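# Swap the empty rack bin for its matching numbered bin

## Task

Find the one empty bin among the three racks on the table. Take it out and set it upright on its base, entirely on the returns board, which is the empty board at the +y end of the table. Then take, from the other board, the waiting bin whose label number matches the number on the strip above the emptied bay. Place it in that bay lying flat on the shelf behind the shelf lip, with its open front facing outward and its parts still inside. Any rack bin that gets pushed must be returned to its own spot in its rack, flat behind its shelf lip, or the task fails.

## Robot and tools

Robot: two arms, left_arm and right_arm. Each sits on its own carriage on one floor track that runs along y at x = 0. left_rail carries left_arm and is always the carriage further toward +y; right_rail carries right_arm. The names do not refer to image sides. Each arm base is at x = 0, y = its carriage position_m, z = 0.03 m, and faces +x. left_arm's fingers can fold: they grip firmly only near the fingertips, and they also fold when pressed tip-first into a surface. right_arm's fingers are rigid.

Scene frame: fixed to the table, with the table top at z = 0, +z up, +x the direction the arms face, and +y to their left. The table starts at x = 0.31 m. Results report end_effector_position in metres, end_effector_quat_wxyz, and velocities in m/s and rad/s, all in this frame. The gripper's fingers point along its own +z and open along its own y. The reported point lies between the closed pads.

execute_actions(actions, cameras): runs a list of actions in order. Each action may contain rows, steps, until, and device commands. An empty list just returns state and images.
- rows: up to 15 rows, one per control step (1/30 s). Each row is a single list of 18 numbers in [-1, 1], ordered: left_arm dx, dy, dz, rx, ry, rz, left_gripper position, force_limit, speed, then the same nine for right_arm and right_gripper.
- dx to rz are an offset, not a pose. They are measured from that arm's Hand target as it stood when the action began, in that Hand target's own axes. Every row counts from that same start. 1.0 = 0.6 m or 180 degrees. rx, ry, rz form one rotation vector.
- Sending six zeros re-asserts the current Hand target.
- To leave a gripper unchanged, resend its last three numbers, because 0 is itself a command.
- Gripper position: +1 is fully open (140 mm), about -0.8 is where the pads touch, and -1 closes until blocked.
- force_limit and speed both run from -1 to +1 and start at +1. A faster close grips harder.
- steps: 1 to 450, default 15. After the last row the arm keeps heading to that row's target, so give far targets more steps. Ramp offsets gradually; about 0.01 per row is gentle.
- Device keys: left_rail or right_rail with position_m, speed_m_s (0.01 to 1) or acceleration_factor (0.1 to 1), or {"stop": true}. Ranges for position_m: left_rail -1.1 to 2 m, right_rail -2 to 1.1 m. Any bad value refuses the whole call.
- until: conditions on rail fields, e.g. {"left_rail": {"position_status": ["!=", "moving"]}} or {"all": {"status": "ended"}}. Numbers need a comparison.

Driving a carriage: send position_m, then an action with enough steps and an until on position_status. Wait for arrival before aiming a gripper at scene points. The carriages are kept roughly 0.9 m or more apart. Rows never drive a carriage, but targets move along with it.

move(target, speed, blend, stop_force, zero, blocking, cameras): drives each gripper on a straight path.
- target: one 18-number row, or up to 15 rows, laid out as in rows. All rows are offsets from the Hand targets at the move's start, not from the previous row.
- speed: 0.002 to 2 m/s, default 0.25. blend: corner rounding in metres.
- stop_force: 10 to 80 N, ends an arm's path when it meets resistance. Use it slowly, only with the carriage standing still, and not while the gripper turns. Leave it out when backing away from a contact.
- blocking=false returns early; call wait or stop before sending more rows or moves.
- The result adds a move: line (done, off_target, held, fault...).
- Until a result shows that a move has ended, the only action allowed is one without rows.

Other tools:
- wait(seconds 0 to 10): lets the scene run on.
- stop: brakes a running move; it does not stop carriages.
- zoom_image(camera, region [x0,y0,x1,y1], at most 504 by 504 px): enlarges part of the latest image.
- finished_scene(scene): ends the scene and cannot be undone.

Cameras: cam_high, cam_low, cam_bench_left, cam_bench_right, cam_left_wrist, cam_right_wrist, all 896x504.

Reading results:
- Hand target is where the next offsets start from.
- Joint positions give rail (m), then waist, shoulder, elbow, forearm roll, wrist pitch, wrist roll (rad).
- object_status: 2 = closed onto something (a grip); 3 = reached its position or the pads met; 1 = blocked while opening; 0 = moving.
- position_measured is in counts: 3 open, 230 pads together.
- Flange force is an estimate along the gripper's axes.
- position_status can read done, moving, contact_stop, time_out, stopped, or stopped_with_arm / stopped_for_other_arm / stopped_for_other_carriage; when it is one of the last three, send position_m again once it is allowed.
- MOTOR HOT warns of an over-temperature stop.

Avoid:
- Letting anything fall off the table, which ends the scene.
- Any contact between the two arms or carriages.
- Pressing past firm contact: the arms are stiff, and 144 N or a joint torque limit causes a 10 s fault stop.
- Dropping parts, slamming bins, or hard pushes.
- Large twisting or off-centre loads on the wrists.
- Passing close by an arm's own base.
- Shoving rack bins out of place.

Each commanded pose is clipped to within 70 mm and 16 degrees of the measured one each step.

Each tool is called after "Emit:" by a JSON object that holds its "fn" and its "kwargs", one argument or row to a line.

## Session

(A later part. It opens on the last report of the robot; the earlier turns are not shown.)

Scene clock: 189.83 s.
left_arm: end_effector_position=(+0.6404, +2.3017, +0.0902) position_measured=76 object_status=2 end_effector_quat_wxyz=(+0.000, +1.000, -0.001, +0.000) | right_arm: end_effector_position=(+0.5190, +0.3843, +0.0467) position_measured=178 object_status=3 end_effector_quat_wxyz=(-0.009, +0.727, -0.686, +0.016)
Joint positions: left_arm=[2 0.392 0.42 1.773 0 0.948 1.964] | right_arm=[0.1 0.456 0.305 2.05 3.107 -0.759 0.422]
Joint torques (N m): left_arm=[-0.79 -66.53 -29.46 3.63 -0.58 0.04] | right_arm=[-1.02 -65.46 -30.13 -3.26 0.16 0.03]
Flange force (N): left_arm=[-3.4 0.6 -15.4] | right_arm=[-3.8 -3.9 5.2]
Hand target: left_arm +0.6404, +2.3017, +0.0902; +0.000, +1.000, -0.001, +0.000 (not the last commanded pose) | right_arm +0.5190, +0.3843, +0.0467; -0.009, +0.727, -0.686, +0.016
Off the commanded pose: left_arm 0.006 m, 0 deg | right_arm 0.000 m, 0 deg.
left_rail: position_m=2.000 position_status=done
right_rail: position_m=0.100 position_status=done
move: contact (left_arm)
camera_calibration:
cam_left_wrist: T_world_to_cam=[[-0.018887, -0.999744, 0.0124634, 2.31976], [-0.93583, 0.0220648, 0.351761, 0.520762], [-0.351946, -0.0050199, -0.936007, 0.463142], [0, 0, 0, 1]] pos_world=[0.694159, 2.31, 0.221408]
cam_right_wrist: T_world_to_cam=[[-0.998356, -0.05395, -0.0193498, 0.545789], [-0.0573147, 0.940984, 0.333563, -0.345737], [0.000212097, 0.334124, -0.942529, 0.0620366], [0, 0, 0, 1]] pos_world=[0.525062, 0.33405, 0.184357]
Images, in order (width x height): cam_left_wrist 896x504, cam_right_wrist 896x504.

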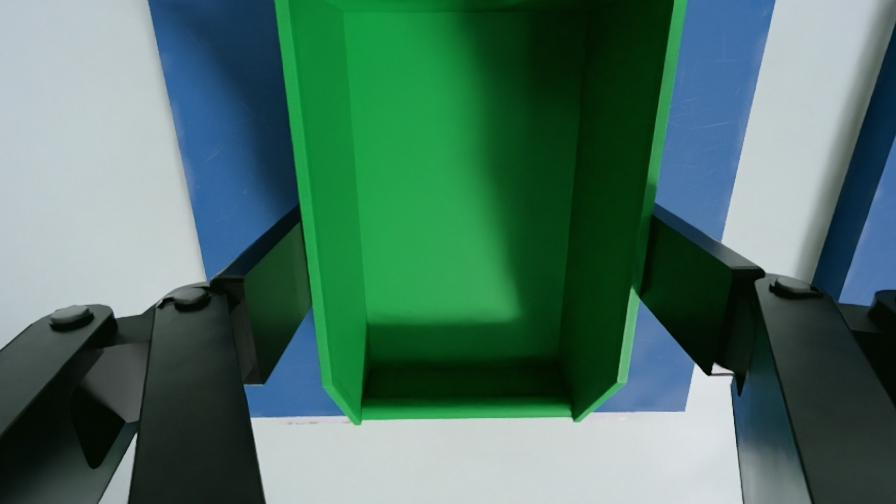

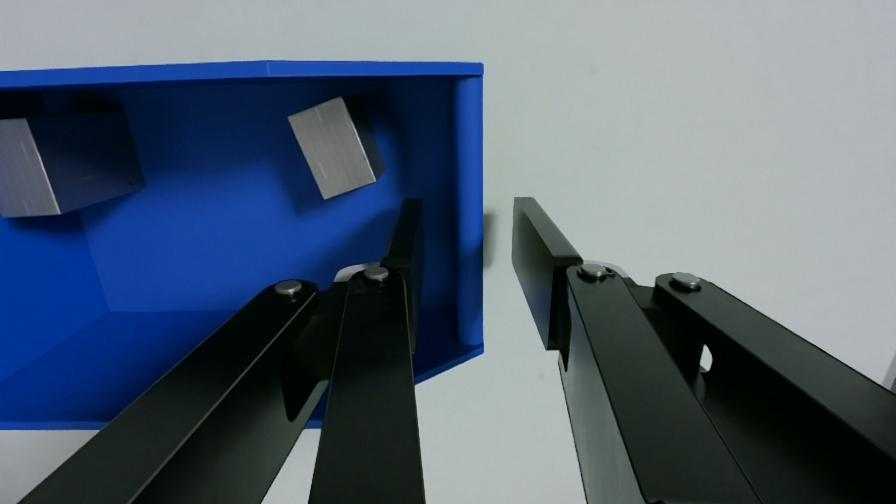

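Emit:
{"fn": "execute_actions", "kwargs": {
  "actions": [
    {"rows":[[0,0,0,0,0,0,0.8,0,-1,0,0,0,0,0,0,-1,1,0.5]],"steps":45}
  ],
  "cameras": ["cam_right_wrist"]
}}

Emit:
{"fn": "move", "kwargs": {
  "target": [0,0,-0.25,0,0,0,0.8,0,-1,0,0,-0.017,0,0,0,-1,1,0.5],
  "speed": 0.06,
  "cameras": ["cam_left_wrist","cam_right_wrist","cam_low"]
}}

Emit:
{"fn": "zoom_image", "kwargs": {
  "camera": "cam_low",
  "region": [640, 160, 896, 300]
}}

Scene clock: 196.10 s.
left_arm: end_effector_position=(+0.6404, +2.3017, +0.0902) position_measured=28 object_status=3 end_effector_quat_wxyz=(+0.000, +1.000, -0.001, +0.000) | right_arm: end_effector_position=(+0.5191, +0.3843, +0.0467) position_measured=221 object_status=2 end_effector_quat_wxyz=(-0.009, +0.727, -0.686, +0.016)
Joint positions: left_arm=[2 0.392 0.42 1.773 0 0.948 1.964] | right_arm=[0.1 0.456 0.305 2.05 3.107 -0.759 0.422]
Joint torques (N m): left_arm=[-1.25 -77.07 -35.02 3.6 0.09 -0.19] | right_arm=[-0.46 -55.44 -22.35 -3.15 -0.56 -0.11]
Flange force (N): left_arm=[-2.3 -1.1 -0.7] | right_arm=[-3.7 -6.0 -11.1]
Hand target: left_arm +0.6404, +2.3017, +0.0902; +0.000, +1.000, -0.001, +0.000 | right_arm +0.5190, +0.3843, +0.0467; -0.009, +0.727, -0.686, +0.016
Off the commanded pose: left_arm 0.000 m, 0 deg | right_arm 0.000 m, 0 deg.
left_rail: position_m=2.000 position_status=done
right_rail: position_m=0.100 position_status=done
camera_calibration:
cam_right_wrist: T_world_to_cam=[[-0.998356, -0.05395, -0.0193498, 0.545789], [-0.0573147, 0.940984, 0.333563, -0.345737], [0.000212097, 0.334124, -0.942529, 0.0620366], [0, 0, 0, 1]] pos_world=[0.525062, 0.33405, 0.184357]
Images, in order (width x height): cam_right_wrist 896x504.

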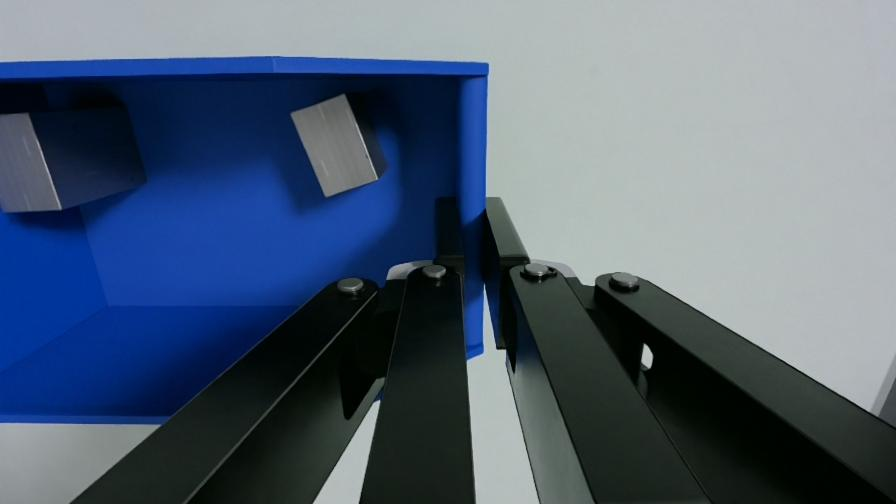

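Scene clock: 198.93 s.
left_arm: end_effector_position=(+0.6404, +2.3017, +0.2402) position_measured=28 object_status=3 end_effector_quat_wxyz=(+0.000, +1.000, -0.001, +0.000) | right_arm: end_effector_position=(+0.5187, +0.3844, +0.0569) position_measured=221 object_status=2 end_effector_quat_wxyz=(-0.009, +0.727, -0.686, +0.016)
Joint positions: left_arm=[2 0.392 0.304 1.635 0 1.202 1.964] | right_arm=[0.1 0.457 0.292 2.044 3.108 -0.779 0.422]
Joint torques (N m): left_arm=[-1.53 -72.14 -40.6 4.1 0.31 -0.12] | right_arm=[-1.4 -67.78 -33.07 -3.53 0.51 0.03]
Flange force (N): left_arm=[-0.9 -1.9 2.1] | right_arm=[-4.5 -3.6 10.1]
Hand target: left_arm +0.6404, +2.3017, +0.2402; +0.000, +1.000, -0.001, +0.000 | right_arm +0.5187, +0.3844, +0.0569; -0.009, +0.727, -0.686, +0.016
Off the commanded pose: left_arm 0.000 m, 0 deg | right_arm 0.000 m, 0 deg.
left_rail: position_m=2.000 position_status=done
right_rail: position_m=0.100 position_status=done
move: done
camera_calibration:
cam_left_wrist: T_world_to_cam=[[-0.0188885, -0.999744, 0.0124639, 2.31789], [-0.93583, 0.0220664, 0.351761, 0.467994], [-0.351946, -0.0050199, -0.936007, 0.603543], [0, 0, 0, 1]] pos_world=[0.694159, 2.31, 0.371408]
cam_right_wrist: T_world_to_cam=[[-0.998356, -0.053984, -0.0192559, 0.545585], [-0.0573154, 0.940982, 0.333569, -0.349256], [0.000112105, 0.334124, -0.942529, 0.0716697], [0, 0, 0, 1]] pos_world=[0.524663, 0.33415, 0.194557]
Images, in order (width x height): cam_low 896x504, cam_left_wrist 896x504, cam_right_wrist 896x504.

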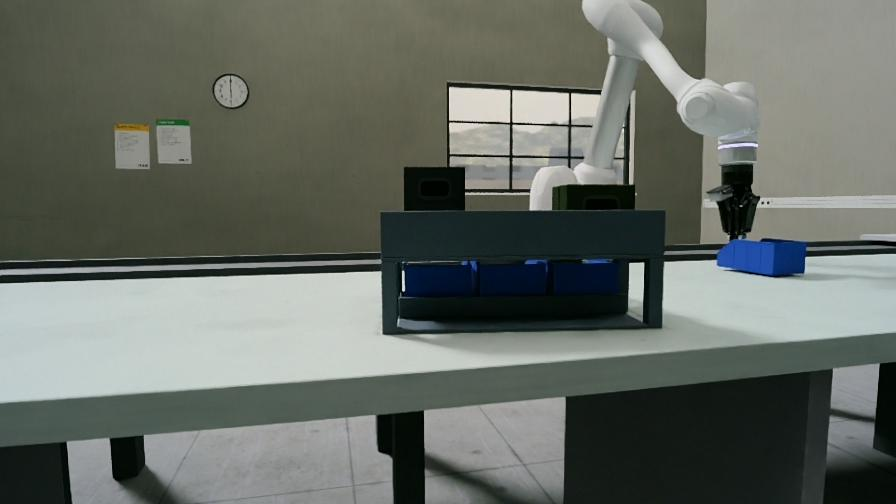

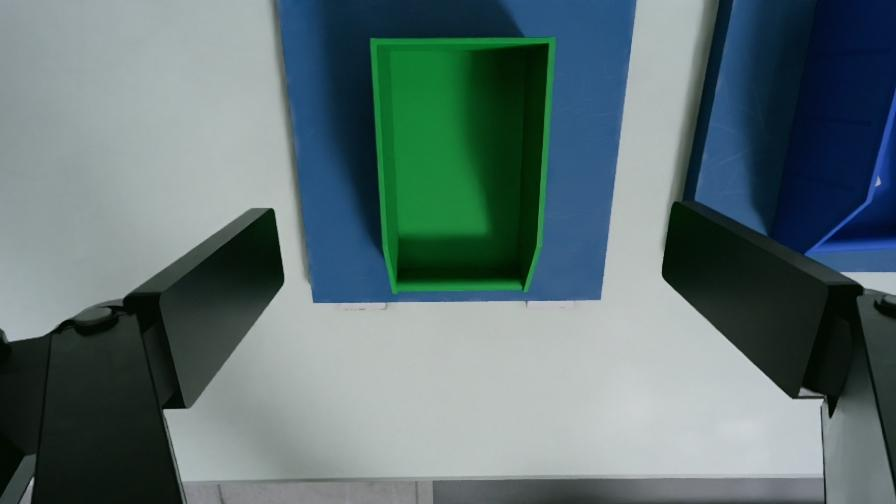

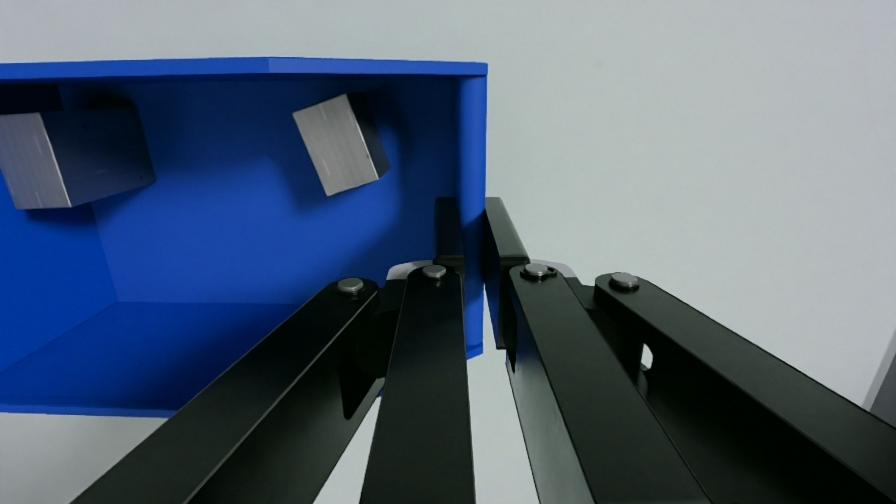

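Scaled by 1.969.

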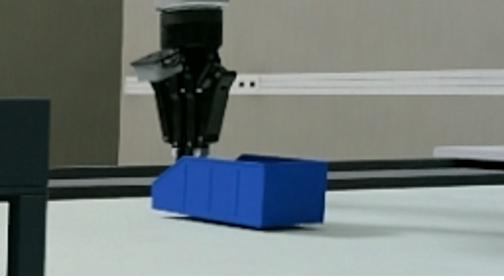

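Emit:
{"fn": "move", "kwargs": {
  "target": [0,0,0,0,0,0,0.8,0,-1,0,0,-0.13,0,0,0,-1,1,0.5],
  "speed": 0.06,
  "cameras": ["cam_right_wrist","cam_low"]
}}

Emit:
{"fn": "zoom_image", "kwargs": {
  "camera": "cam_low",
  "region": [640, 120, 896, 260]
}}

Scene clock: 201.80 s.
left_arm: end_effector_position=(+0.6404, +2.3017, +0.2402) position_measured=28 object_status=3 end_effector_quat_wxyz=(+0.000, +1.000, -0.001, +0.000) | right_arm: end_effector_position=(+0.5160, +0.3851, +0.1348) position_measured=221 object_status=2 end_effector_quat_wxyz=(-0.009, +0.727, -0.686, +0.016)
Joint positions: left_arm=[2 0.392 0.304 1.635 0 1.202 1.964] | right_arm=[0.1 0.46 0.201 1.986 3.112 -0.928 0.419]
Joint torques (N m): left_arm=[-1.75 -70.42 -40.21 4.12 0.07 -0.18] | right_arm=[-1.49 -62.04 -37.18 -4.04 0.49 0.06]
Flange force (N): left_arm=[-2.6 -1.6 0.2] | right_arm=[-4.7 -3.6 9.1]
Hand target: left_arm +0.6404, +2.3017, +0.2402; +0.000, +1.000, -0.001, +0.000 | right_arm +0.5160, +0.3851, +0.1348; -0.009, +0.727, -0.686, +0.016
Off the commanded pose: left_arm 0.000 m, 0 deg | right_arm 0.000 m, 0 deg.
left_rail: position_m=2.000 position_status=done
right_rail: position_m=0.100 position_status=done
move: done
camera_calibration:
cam_right_wrist: T_world_to_cam=[[-0.998356, -0.053984, -0.0192559, 0.544428], [-0.0573154, 0.940982, 0.333569, -0.376055], [0.000112105, 0.334124, -0.942529, 0.144859], [0, 0, 0, 1]] pos_world=[0.521963, 0.33485, 0.272457]
Images, in order (width x height): cam_low 896x504, cam_right_wrist 896x504.

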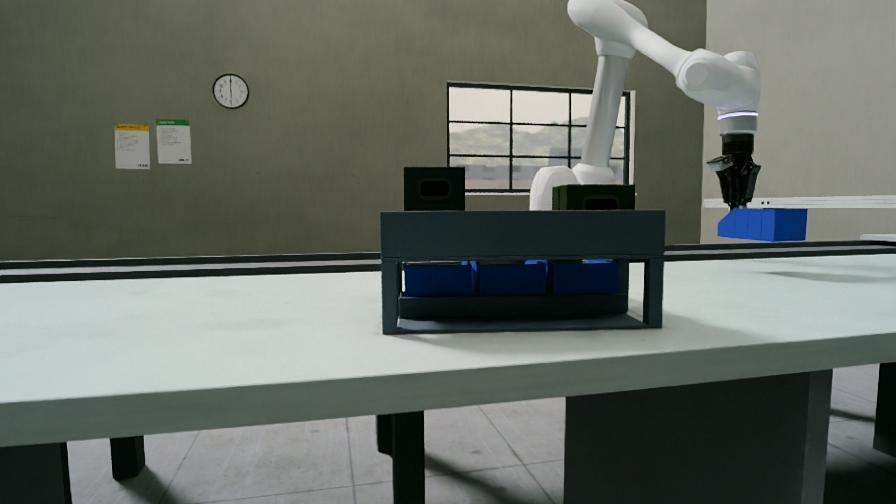

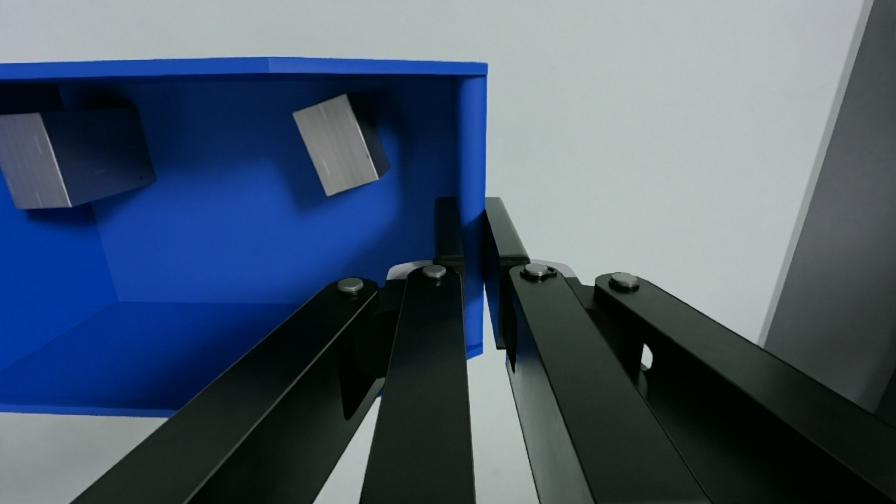

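Scaled by 1.969.

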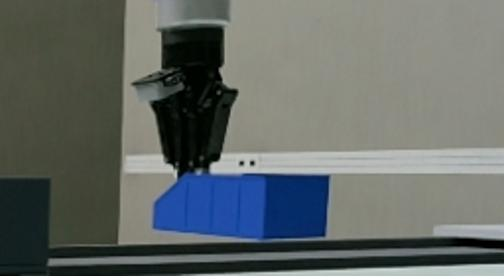

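Emit:
{"fn": "move", "kwargs": {
  "target": [-0.2,0,0,0,0,0,0.8,0,-1,0.807,0.0395,-0.2015,0,0,0.048,-1,1,0.5],
  "speed": 0.2,
  "cameras": []
}}

Emit:
{"fn": "execute_actions", "kwargs": {
  "actions": [
    {"right_rail":{"position_m":-2.0,"acceleration_factor":0.5},"steps":400,"until":{"all":{"status":"ended"}}}
  ],
  "cameras": ["cam_right_wrist","cam_bench_left"]
}}

Emit:
{"fn": "zoom_image", "kwargs": {
  "camera": "cam_bench_left",
  "region": [430, 220, 650, 380]
}}

Scene clock: 211.40 s.
left_arm: end_effector_position=(+0.5204, +2.3020, +0.2402) position_measured=28 object_status=3 end_effector_quat_wxyz=(+0.000, +1.000, -0.001, +0.000) | right_arm: end_effector_position=(+0.5162, -0.0984, +0.2602) position_measured=221 object_status=2 end_effector_quat_wxyz=(+0.010, -0.674, +0.739, -0.015)
Joint positions: left_arm=[2 0.469 0.143 1.839 0 1.159 2.041] | right_arm=[0.1 -0.433 0.035 1.92 3.149 -1.151 -0.344]
Joint torques (N m): left_arm=[-1.41 -52.73 -39.47 4.03 0.08 -0.19] | right_arm=[-1.93 -49.27 -41.8 -4.13 0.55 0.07]
Flange force (N): left_arm=[-3.2 -1.0 -0.4] | right_arm=[-1.8 -6.3 6.9]
Hand target: left_arm +0.5204, +2.3020, +0.2402; +0.000, +1.000, -0.001, +0.000 | right_arm +0.5162, -0.0985, +0.2602; +0.010, -0.674, +0.739, -0.015
Off the commanded pose: left_arm 0.000 m, 0 deg | right_arm 0.000 m, 0 deg.
left_rail: position_m=2.000 position_status=done
right_rail: position_m=0.100 position_status=done
move: done
No camera images: "cameras" was empty.

Scene clock: 216.87 s.
left_arm: end_effector_position=(+0.5204, +2.3020, +0.2402) position_measured=28 object_status=3 end_effector_quat_wxyz=(+0.000, +1.000, -0.001, +0.000) | right_arm: end_effector_position=(+0.5162, -2.1985, +0.2602) position_measured=221 object_status=2 end_effector_quat_wxyz=(+0.010, -0.674, +0.739, -0.015)
Joint positions: left_arm=[2 0.469 0.143 1.839 0 1.159 2.041] | right_arm=[-2 -0.433 0.035 1.92 3.149 -1.151 -0.344]
Joint torques (N m): left_arm=[-1.46 -53.11 -39.41 4.04 0.12 -0.11] | right_arm=[-1.43 -49.66 -41.95 -4.18 0.65 0.01]
Flange force (N): left_arm=[-2.9 -1.2 -0.4] | right_arm=[-1.0 -6.4 6.7]
Hand target: left_arm +0.5204, +2.3020, +0.2402; +0.000, +1.000, -0.001, +0.000 | right_arm +0.5162, -2.1985, +0.2602; +0.010, -0.674, +0.739, -0.015
Tool commands: left_gripper/position=+0.8 left_gripper/force_limit=+0.0 left_gripper/speed=-1.0 right_gripper/position=-1.0 right_gripper/force_limit=+1.0 right_gripper/speed=+0.5
Off the commanded pose: left_arm 0.000 m, 0 deg | right_arm 0.000 m, 0 deg.
left_rail: position_m=2.000 position_status=done
right_rail: position_m=-2.000 position_status=done
camera_calibration:
cam_right_wrist: T_world_to_cam=[[-0.995103, 0.0966683, -0.0206058, 0.737419], [0.0840287, 0.937168, 0.338607, 1.93068], [0.0520437, 0.335218, -0.940702, 1.10142], [0, 0, 0, 1]] pos_world=[0.514254, -2.24987, 0.397559]
Images, in order (width x height): cam_bench_left 896x504, cam_right_wrist 896x504.

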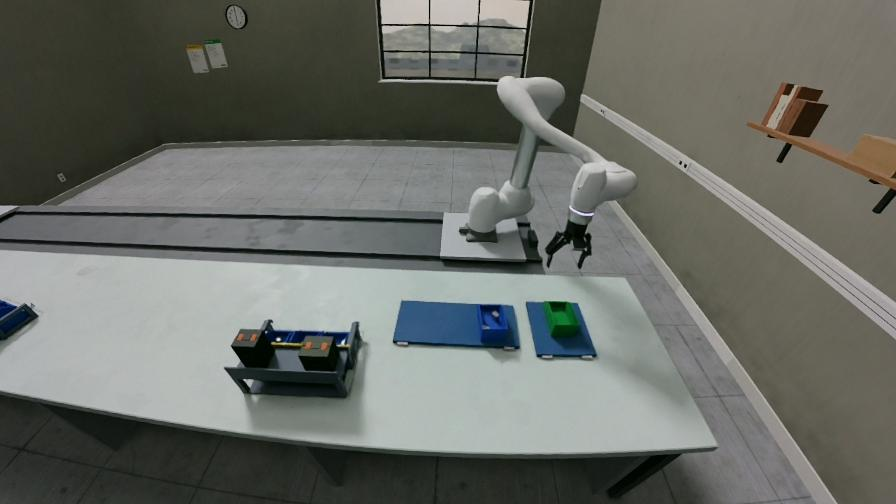

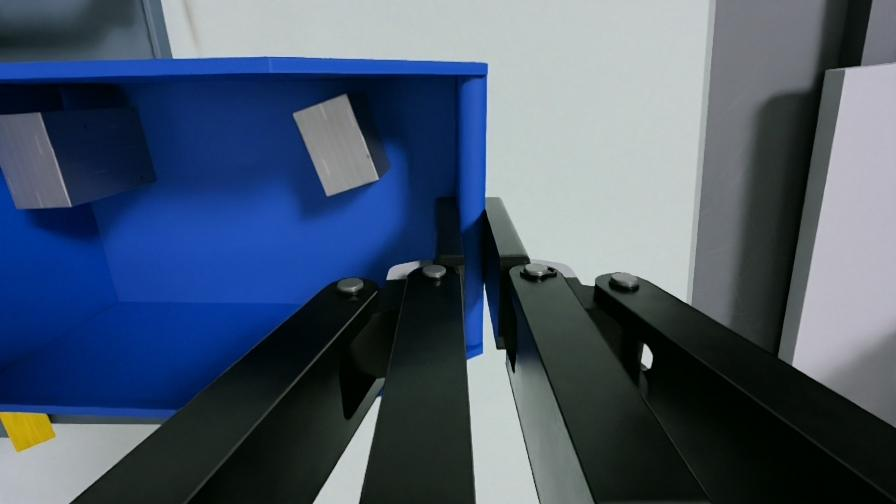

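Scaled by 2.291.

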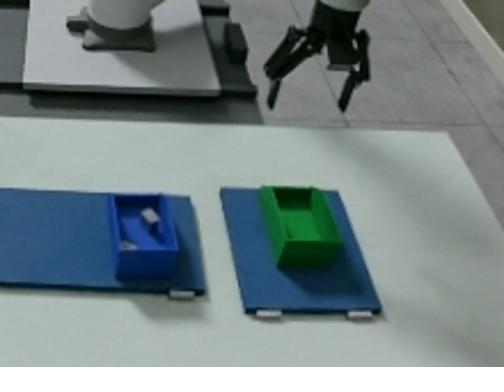

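Emit:
{"fn": "move", "kwargs": {
  "target": [0,0,0,0,0,0,0.8,0,-1,0.1137,-0.2425,0.2088,-0.0372,0,0,-1,1,0.5],
  "speed": 0.12,
  "cameras": ["cam_right_wrist","cam_bench_right"]
}}

Emit:
{"fn": "zoom_image", "kwargs": {
  "camera": "cam_bench_right",
  "region": [300, 250, 500, 430]
}}

Scene clock: 221.50 s.
left_arm: end_effector_position=(+0.5204, +2.3020, +0.2402) position_measured=28 object_status=3 end_effector_quat_wxyz=(+0.000, +1.000, -0.001, +0.000) | right_arm: end_effector_position=(+0.6590, -2.2810, +0.1406) position_measured=221 object_status=2 end_effector_quat_wxyz=(-0.029, -0.673, +0.739, +0.028)
Joint positions: left_arm=[2 0.469 0.143 1.839 0 1.159 2.041] | right_arm=[-2 -0.436 0.423 1.664 3.105 -1.129 -0.326]
Joint torques (N m): left_arm=[-1.71 -52.89 -39.58 4.03 0.11 -0.18] | right_arm=[-1.11 -86.48 -39.54 -4.04 0.27 0.08]
Flange force (N): left_arm=[-3.8 -1.3 -0.4] | right_arm=[-0.2 -4.9 7.1]
Hand target: left_arm +0.5204, +2.3020, +0.2402; +0.000, +1.000, -0.001, +0.000 | right_arm +0.6590, -2.2810, +0.1406; -0.029, -0.673, +0.739, +0.028
Off the commanded pose: left_arm 0.000 m, 0 deg | right_arm 0.000 m, 0 deg.
left_rail: position_m=2.000 position_status=done
right_rail: position_m=-2.000 position_status=done
move: done
camera_calibration:
cam_right_wrist: T_world_to_cam=[[-0.990644, 0.0969051, 0.0960936, 0.866252], [0.12396, 0.933461, 0.336578, 2.00194], [-0.0570835, 0.34534, -0.93674, 1.10365], [0, 0, 0, 1]] pos_world=[0.672988, -2.33381, 0.276786]
Images, in order (width x height): cam_bench_right 896x504, cam_right_wrist 896x504.

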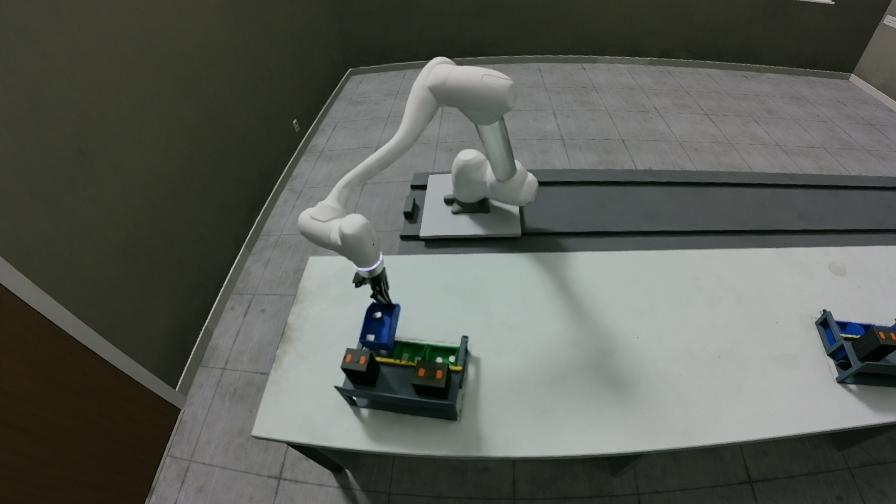

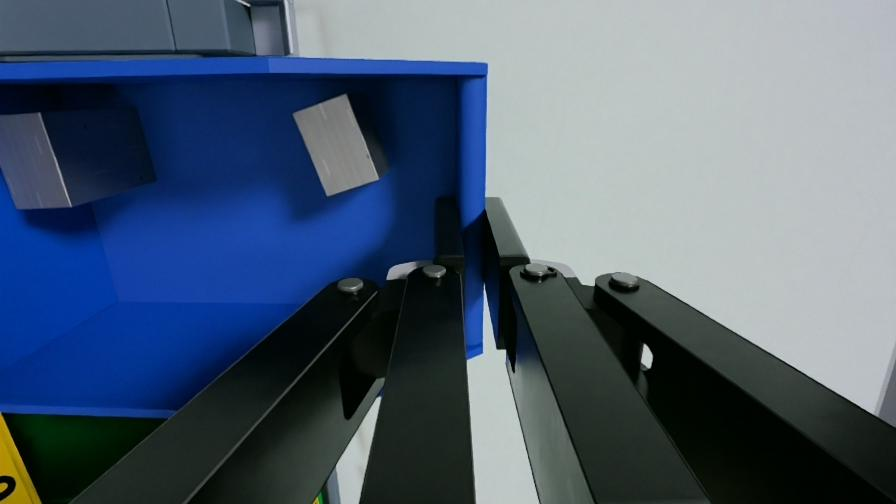

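Scaled by 2.520.

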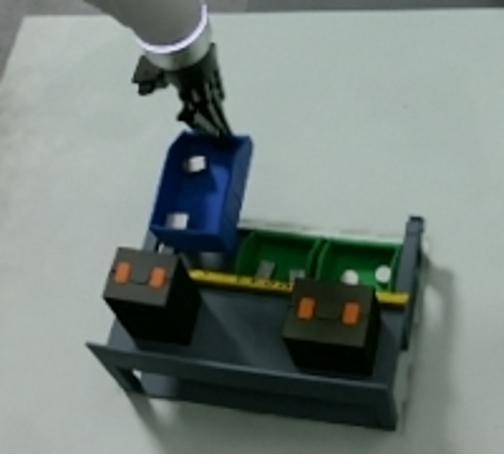

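Emit:
{"fn": "move", "kwargs": {
  "target": [0,0,0,0,0,0,0.8,0,-1,0,-0.036,0.078,0,0,0,-1,1,0.5],
  "speed": 0.06,
  "stop_force": 20,
  "cameras": ["cam_right_wrist","cam_bench_right"]
}}

Emit:
{"fn": "zoom_image", "kwargs": {
  "camera": "cam_bench_right",
  "region": [320, 270, 480, 400]
}}

Scene clock: 224.73 s.
left_arm: end_effector_position=(+0.5204, +2.3020, +0.2402) position_measured=28 object_status=3 end_effector_quat_wxyz=(+0.000, +1.000, -0.001, +0.000) | right_arm: end_effector_position=(+0.6767, -2.2829, +0.0922) position_measured=221 object_status=2 end_effector_quat_wxyz=(-0.029, -0.673, +0.739, +0.028)
Joint positions: left_arm=[2 0.469 0.143 1.839 0 1.159 2.041] | right_arm=[-2 -0.428 0.488 1.664 3.105 -1.065 -0.317]
Joint torques (N m): left_arm=[-1.5 -52.65 -39.36 3.98 0.04 -0.17] | right_arm=[-1.31 -91.72 -37.71 -3.88 0.17 0]
Flange force (N): left_arm=[-3.2 -1.2 -0.6] | right_arm=[-0.2 -6.2 7.6]
Hand target: left_arm +0.5204, +2.3020, +0.2402; +0.000, +1.000, -0.001, +0.000 | right_arm +0.6767, -2.2829, +0.0922; -0.029, -0.673, +0.739, +0.028
Off the commanded pose: left_arm 0.000 m, 0 deg | right_arm 0.000 m, 0 deg.
left_rail: position_m=2.000 position_status=done
right_rail: position_m=-2.000 position_status=done
move: done
camera_calibration:
cam_right_wrist: T_world_to_cam=[[-0.990644, 0.0969051, 0.0960936, 0.888622], [0.12396, 0.933461, 0.336578, 2.01781], [-0.0570835, 0.34534, -0.93674, 1.05998], [0, 0, 0, 1]] pos_world=[0.690688, -2.33571, 0.228386]
Images, in order (width x height): cam_bench_right 896x504, cam_right_wrist 896x504.

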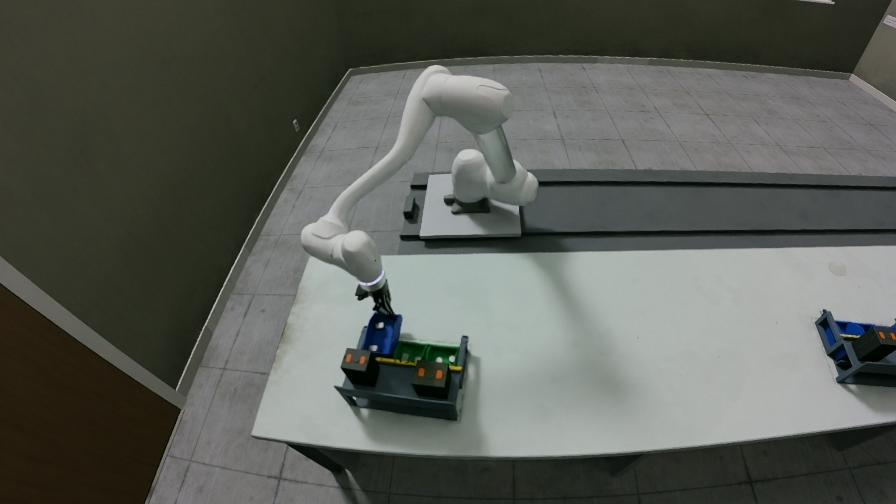

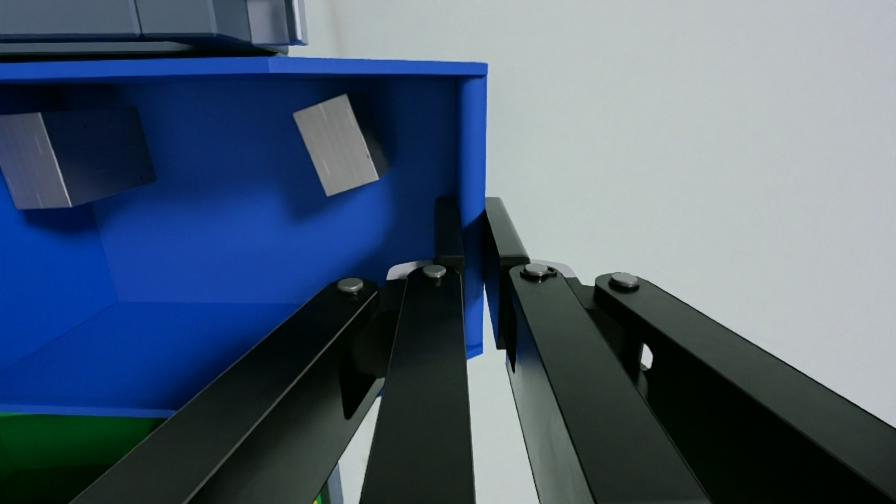

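Scaled by 3.150.

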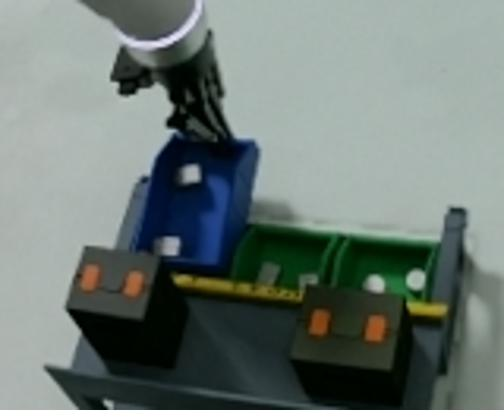

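Emit:
{"fn": "move", "kwargs": {
  "target": [0,0,0,0,0,0,0.8,0,-1,0,-0.001,0.0125,0,0,0,-1,1,0.5],
  "speed": 0.04,
  "stop_force": 20,
  "cameras": ["cam_right_wrist"]
}}

Scene clock: 229.93 s.
left_arm: end_effector_position=(+0.5204, +2.3020, +0.2402) position_measured=28 object_status=3 end_effector_quat_wxyz=(+0.000, +1.000, -0.001, +0.000) | right_arm: end_effector_position=(+0.6767, -2.2829, +0.0847) position_measured=221 object_status=2 end_effector_quat_wxyz=(-0.029, -0.673, +0.739, +0.028)
Joint positions: left_arm=[2 0.469 0.143 1.839 0 1.159 2.041] | right_arm=[-2 -0.428 0.494 1.669 3.105 -1.053 -0.316]
Joint torques (N m): left_arm=[-1.55 -53.16 -39.3 4.09 0.08 -0.19] | right_arm=[-1.19 -92.4 -37.31 -3.82 0.19 0.05]
Flange force (N): left_arm=[-2.3 -1.8 -0.1] | right_arm=[0.1 -7.0 7.9]
Hand target: left_arm +0.5204, +2.3020, +0.2402; +0.000, +1.000, -0.001, +0.000 | right_arm +0.6766, -2.2830, +0.0847; -0.029, -0.673, +0.739, +0.028
Off the commanded pose: left_arm 0.000 m, 0 deg | right_arm 0.000 m, 0 deg.
left_rail: position_m=2.000 position_status=done
right_rail: position_m=-2.000 position_status=done
move: done
camera_calibration:
cam_right_wrist: T_world_to_cam=[[-0.990638, 0.0968703, 0.0961862, 0.889247], [0.123959, 0.933465, 0.336566, 2.02038], [-0.0571832, 0.345338, -0.936734, 1.05293], [0, 0, 0, 1]] pos_world=[0.690688, -2.33571, 0.220787]
Images, in order (width x height): cam_right_wrist 896x504.

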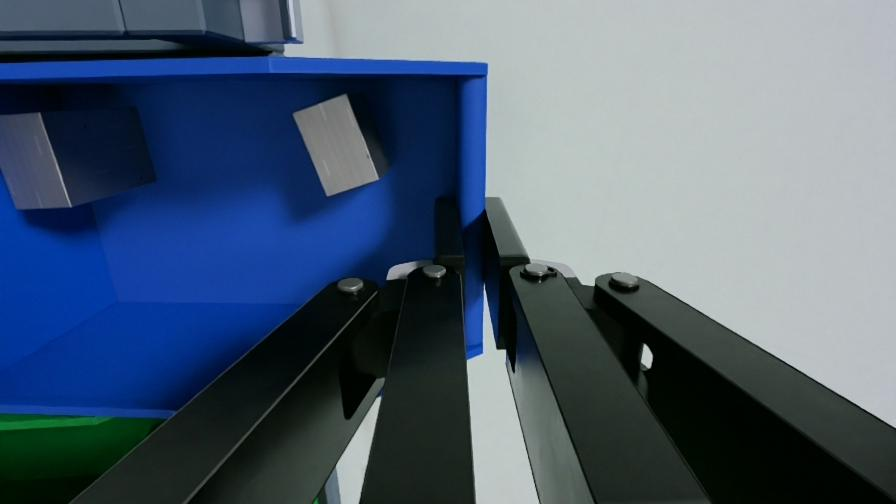

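Emit:
{"fn": "move", "kwargs": {
  "target": [0,0,0,0,0,0,0.8,0,-1,-0.0015,-0.1375,0.0016,0.0167,0,0,-1,1,0.5],
  "speed": 0.04,
  "stop_force": 20,
  "cameras": ["cam_right_wrist","cam_bench_right"]
}}

Emit:
{"fn": "zoom_image", "kwargs": {
  "camera": "cam_bench_right",
  "region": [320, 290, 480, 420]
}}

Scene clock: 234.53 s.
left_arm: end_effector_position=(+0.5204, +2.3020, +0.2402) position_measured=28 object_status=3 end_effector_quat_wxyz=(+0.000, +1.000, -0.001, +0.000) | right_arm: end_effector_position=(+0.7585, -2.2897, +0.0770) position_measured=221 object_status=2 end_effector_quat_wxyz=(-0.012, -0.673, +0.739, +0.009)
Joint positions: left_arm=[2 0.469 0.143 1.839 0 1.159 2.041] | right_arm=[-2 -0.401 0.584 1.532 3.125 -1.051 -0.3]
Joint torques (N m): left_arm=[-1.52 -52.98 -39.61 3.99 0.11 -0.16] | right_arm=[-1.2 -101.26 -38.65 -3.87 0.38 -0.02]
Flange force (N): left_arm=[-3.5 -1.1 -0.3] | right_arm=[-0.3 -5.4 7.0]
Hand target: left_arm +0.5204, +2.3020, +0.2402; +0.000, +1.000, -0.001, +0.000 | right_arm +0.7585, -2.2897, +0.0770; -0.012, -0.673, +0.739, +0.009
Off the commanded pose: left_arm 0.000 m, 0 deg | right_arm 0.000 m, 0 deg.
left_rail: position_m=2.000 position_status=done
right_rail: position_m=-2.000 position_status=done
move: done
camera_calibration:
cam_right_wrist: T_world_to_cam=[[-0.994326, 0.0969356, 0.043799, 0.978791], [0.106055, 0.935145, 0.338017, 2.03651], [-0.0081926, 0.340744, -0.94012, 1.00538], [0, 0, 0, 1]] pos_world=[0.765491, -2.3419, 0.213936]
Images, in order (width x height): cam_bench_right 896x504, cam_right_wrist 896x504.

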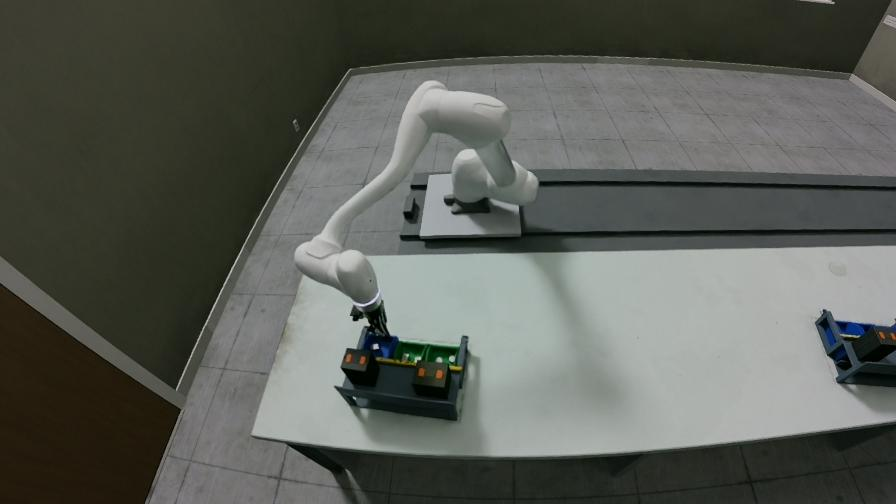

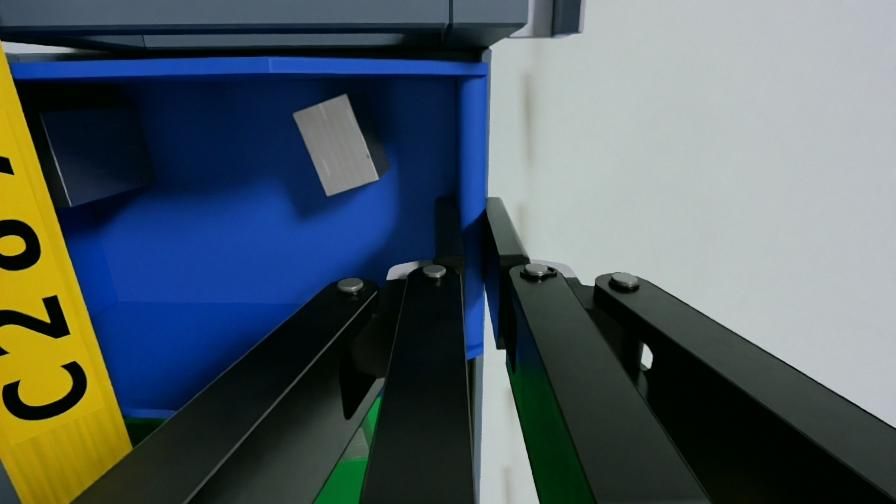

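Scaled by 3.150.

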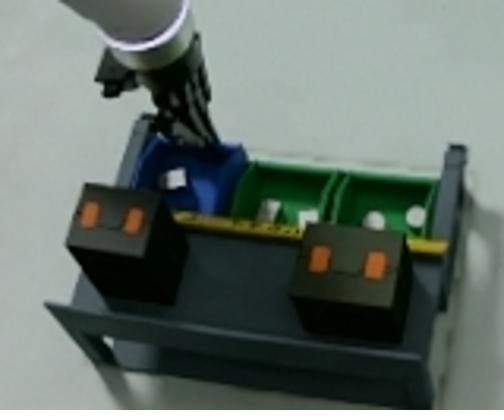

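Emit:
{"fn": "move", "kwargs": {
  "target": [0,0,0,0,0,0,0.8,0,-1,0,0.004,0.0335,0.0433,0,0,-1,1,0.5],
  "speed": 0.04,
  "cameras": ["cam_right_wrist"]
}}

Scene clock: 241.40 s.
left_arm: end_effector_position=(+0.5204, +2.3020, +0.2402) position_measured=28 object_status=3 end_effector_quat_wxyz=(+0.000, +1.000, -0.001, +0.000) | right_arm: end_effector_position=(+0.7556, -2.2895, +0.0570) position_measured=221 object_status=2 end_effector_quat_wxyz=(+0.034, -0.673, +0.738, -0.042)
Joint positions: left_arm=[2 0.469 0.143 1.839 0 1.159 2.041] | right_arm=[-2 -0.421 0.542 1.652 3.18 -0.845 -0.352]
Joint torques (N m): left_arm=[-1.41 -52.89 -39.32 4 0.12 -0.1] | right_arm=[-1.43 -95.83 -37.55 -3.5 1.02 0.07]
Flange force (N): left_arm=[-2.5 -1.2 -0.2] | right_arm=[-0.8 -3.1 7.7]
Hand target: left_arm +0.5204, +2.3020, +0.2402; +0.000, +1.000, -0.001, +0.000 | right_arm +0.7555, -2.2895, +0.0570; +0.034, -0.673, +0.738, -0.042
Off the commanded pose: left_arm 0.000 m, 0 deg | right_arm 0.000 m, 0 deg.
left_rail: position_m=2.000 position_status=done
right_rail: position_m=-2.000 position_status=done
move: done
camera_calibration:
cam_right_wrist: T_world_to_cam=[[-0.991133, 0.0958148, -0.0920635, 0.979385], [0.0594739, 0.93946, 0.337458, 2.08849], [0.118823, 0.32899, -0.936828, 0.863413], [0, 0, 0, 1]] pos_world=[0.743896, -2.33995, 0.194256]
Images, in order (width x height): cam_right_wrist 896x504.

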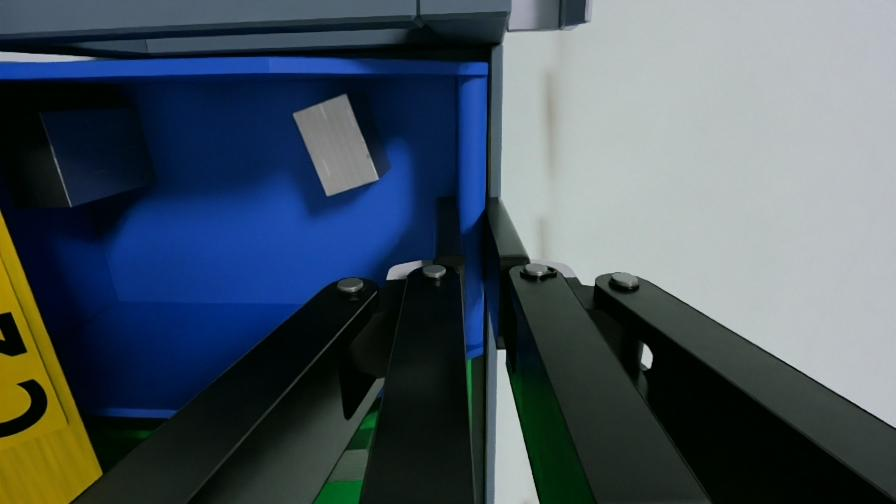

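Emit:
{"fn": "move", "kwargs": {
  "target": [0,0,0,0,0,0,0.8,0,-1,0,-0.0075,0,0,0,0,-1,1,0.5],
  "speed": 0.02,
  "cameras": ["cam_right_wrist"]
}}

Emit:
{"fn": "zoom_image", "kwargs": {
  "camera": "cam_right_wrist",
  "region": [350, 100, 650, 400]
}}

Scene clock: 246.73 s.
left_arm: end_effector_position=(+0.5204, +2.3020, +0.2402) position_measured=28 object_status=3 end_effector_quat_wxyz=(+0.000, +1.000, -0.001, +0.000) | right_arm: end_effector_position=(+0.7600, -2.2900, +0.0575) position_measured=221 object_status=2 end_effector_quat_wxyz=(+0.034, -0.673, +0.738, -0.042)
Joint positions: left_arm=[2 0.469 0.143 1.839 0 1.159 2.041] | right_arm=[-2 -0.419 0.547 1.642 3.18 -0.849 -0.35]
Joint torques (N m): left_arm=[-1.53 -53.07 -39.1 4.05 0.12 -0.1] | right_arm=[-1.35 -97.07 -37.1 -3.52 1 0.02]
Flange force (N): left_arm=[-2.8 -1.5 -1.0] | right_arm=[0.1 -6.0 9.2]
Hand target: left_arm +0.5204, +2.3020, +0.2402; +0.000, +1.000, -0.001, +0.000 | right_arm +0.7600, -2.2900, +0.0575; +0.034, -0.673, +0.738, -0.042
Off the commanded pose: left_arm 0.000 m, 0 deg | right_arm 0.000 m, 0 deg.
left_rail: position_m=2.000 position_status=done
right_rail: position_m=-2.000 position_status=done
move: done
camera_calibration:
cam_right_wrist: T_world_to_cam=[[-0.991133, 0.0958148, -0.0920635, 0.98384], [0.0594739, 0.93946, 0.337458, 2.08853], [0.118823, 0.32899, -0.936828, 0.863523], [0, 0, 0, 1]] pos_world=[0.748296, -2.34045, 0.194756]
Images, in order (width x height): cam_right_wrist 896x504.

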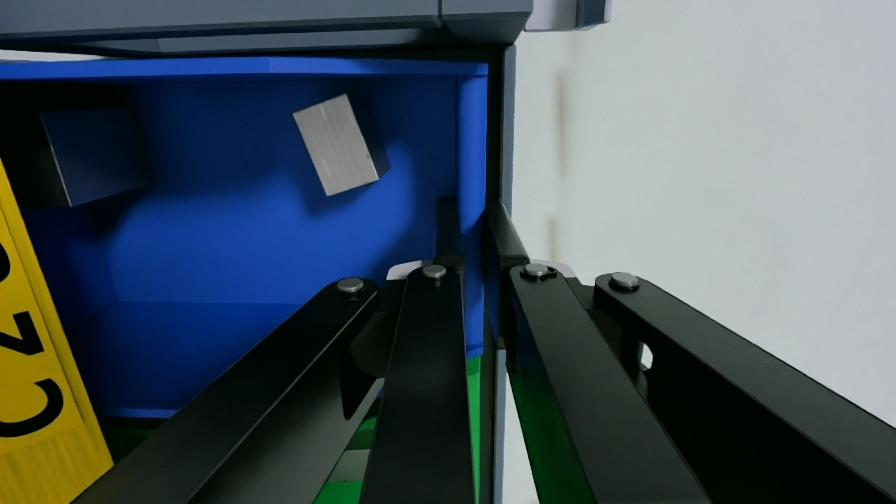

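Scaled by 1.680.

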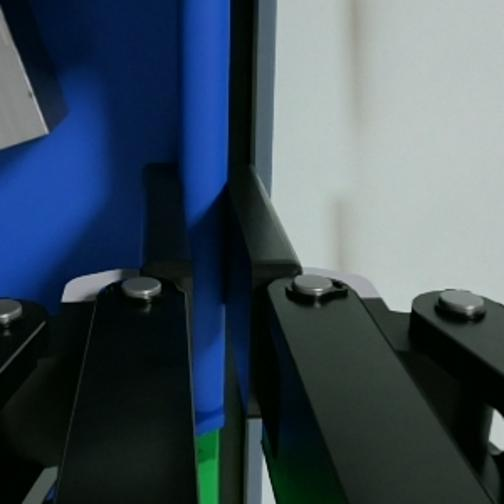

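Emit:
{"fn": "move", "kwargs": {
  "target": [0,0,0,0,0,0,0.8,0,-1,0,0.0012,0.0145,0,0,0,-1,1,0.5],
  "speed": 0.01,
  "stop_force": 12,
  "cameras": ["cam_right_wrist"]
}}

Emit:
{"fn": "zoom_image", "kwargs": {
  "camera": "cam_right_wrist",
  "region": [350, 100, 650, 400]
}}

Scene clock: 248.83 s.
left_arm: end_effector_position=(+0.5204, +2.3020, +0.2402) position_measured=28 object_status=3 end_effector_quat_wxyz=(+0.000, +1.000, -0.001, +0.000) | right_arm: end_effector_position=(+0.7603, -2.2900, +0.0529) position_measured=221 object_status=2 end_effector_quat_wxyz=(+0.034, -0.673, +0.738, -0.042)
Joint positions: left_arm=[2 0.469 0.143 1.839 0 1.159 2.041] | right_arm=[-2 -0.419 0.551 1.645 3.18 -0.842 -0.351]
Joint torques (N m): left_arm=[-1.41 -53.42 -39.47 3.99 0.11 -0.17] | right_arm=[-3.7 -80.27 -27.99 -3.95 0.57 0.11]
Flange force (N): left_arm=[-2.7 -1.4 -0.2] | right_arm=[-3.2 -6.0 -11.2]
Hand target: left_arm +0.5204, +2.3020, +0.2402; +0.000, +1.000, -0.001, +0.000 | right_arm +0.7603, -2.2900, +0.0529; +0.034, -0.673, +0.738, -0.042 (not the last commanded pose)
Off the commanded pose: left_arm 0.000 m, 0 deg | right_arm 0.004 m, 0 deg.
left_rail: position_m=2.000 position_status=done
right_rail: position_m=-2.000 position_status=done
move: contact (right_arm)
camera_calibration:
cam_right_wrist: T_world_to_cam=[[-0.991096, 0.0957507, -0.0925265, 0.983623], [0.0592813, 0.939535, 0.337283, 2.09042], [0.119227, 0.328795, -0.936845, 0.858421], [0, 0, 0, 1]] pos_world=[0.748594, -2.34045, 0.190155]
Images, in order (width x height): cam_right_wrist 896x504.

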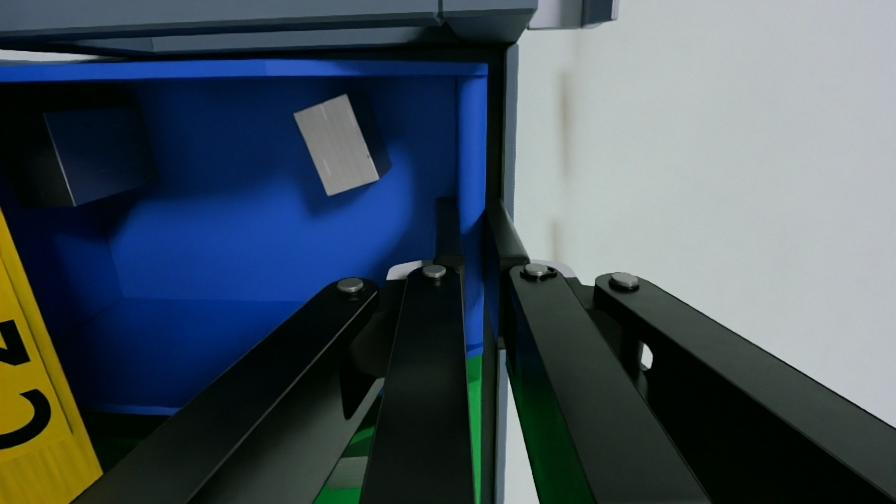

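Scaled by 1.680.

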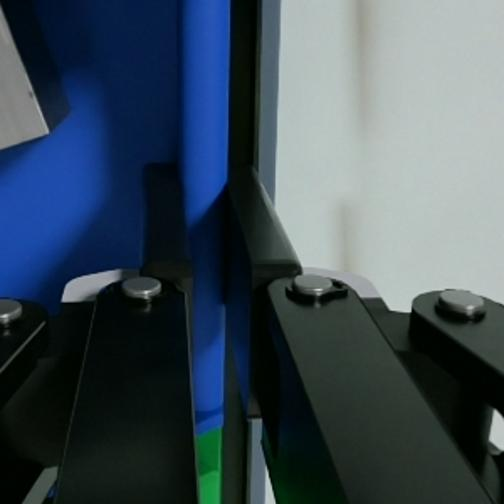

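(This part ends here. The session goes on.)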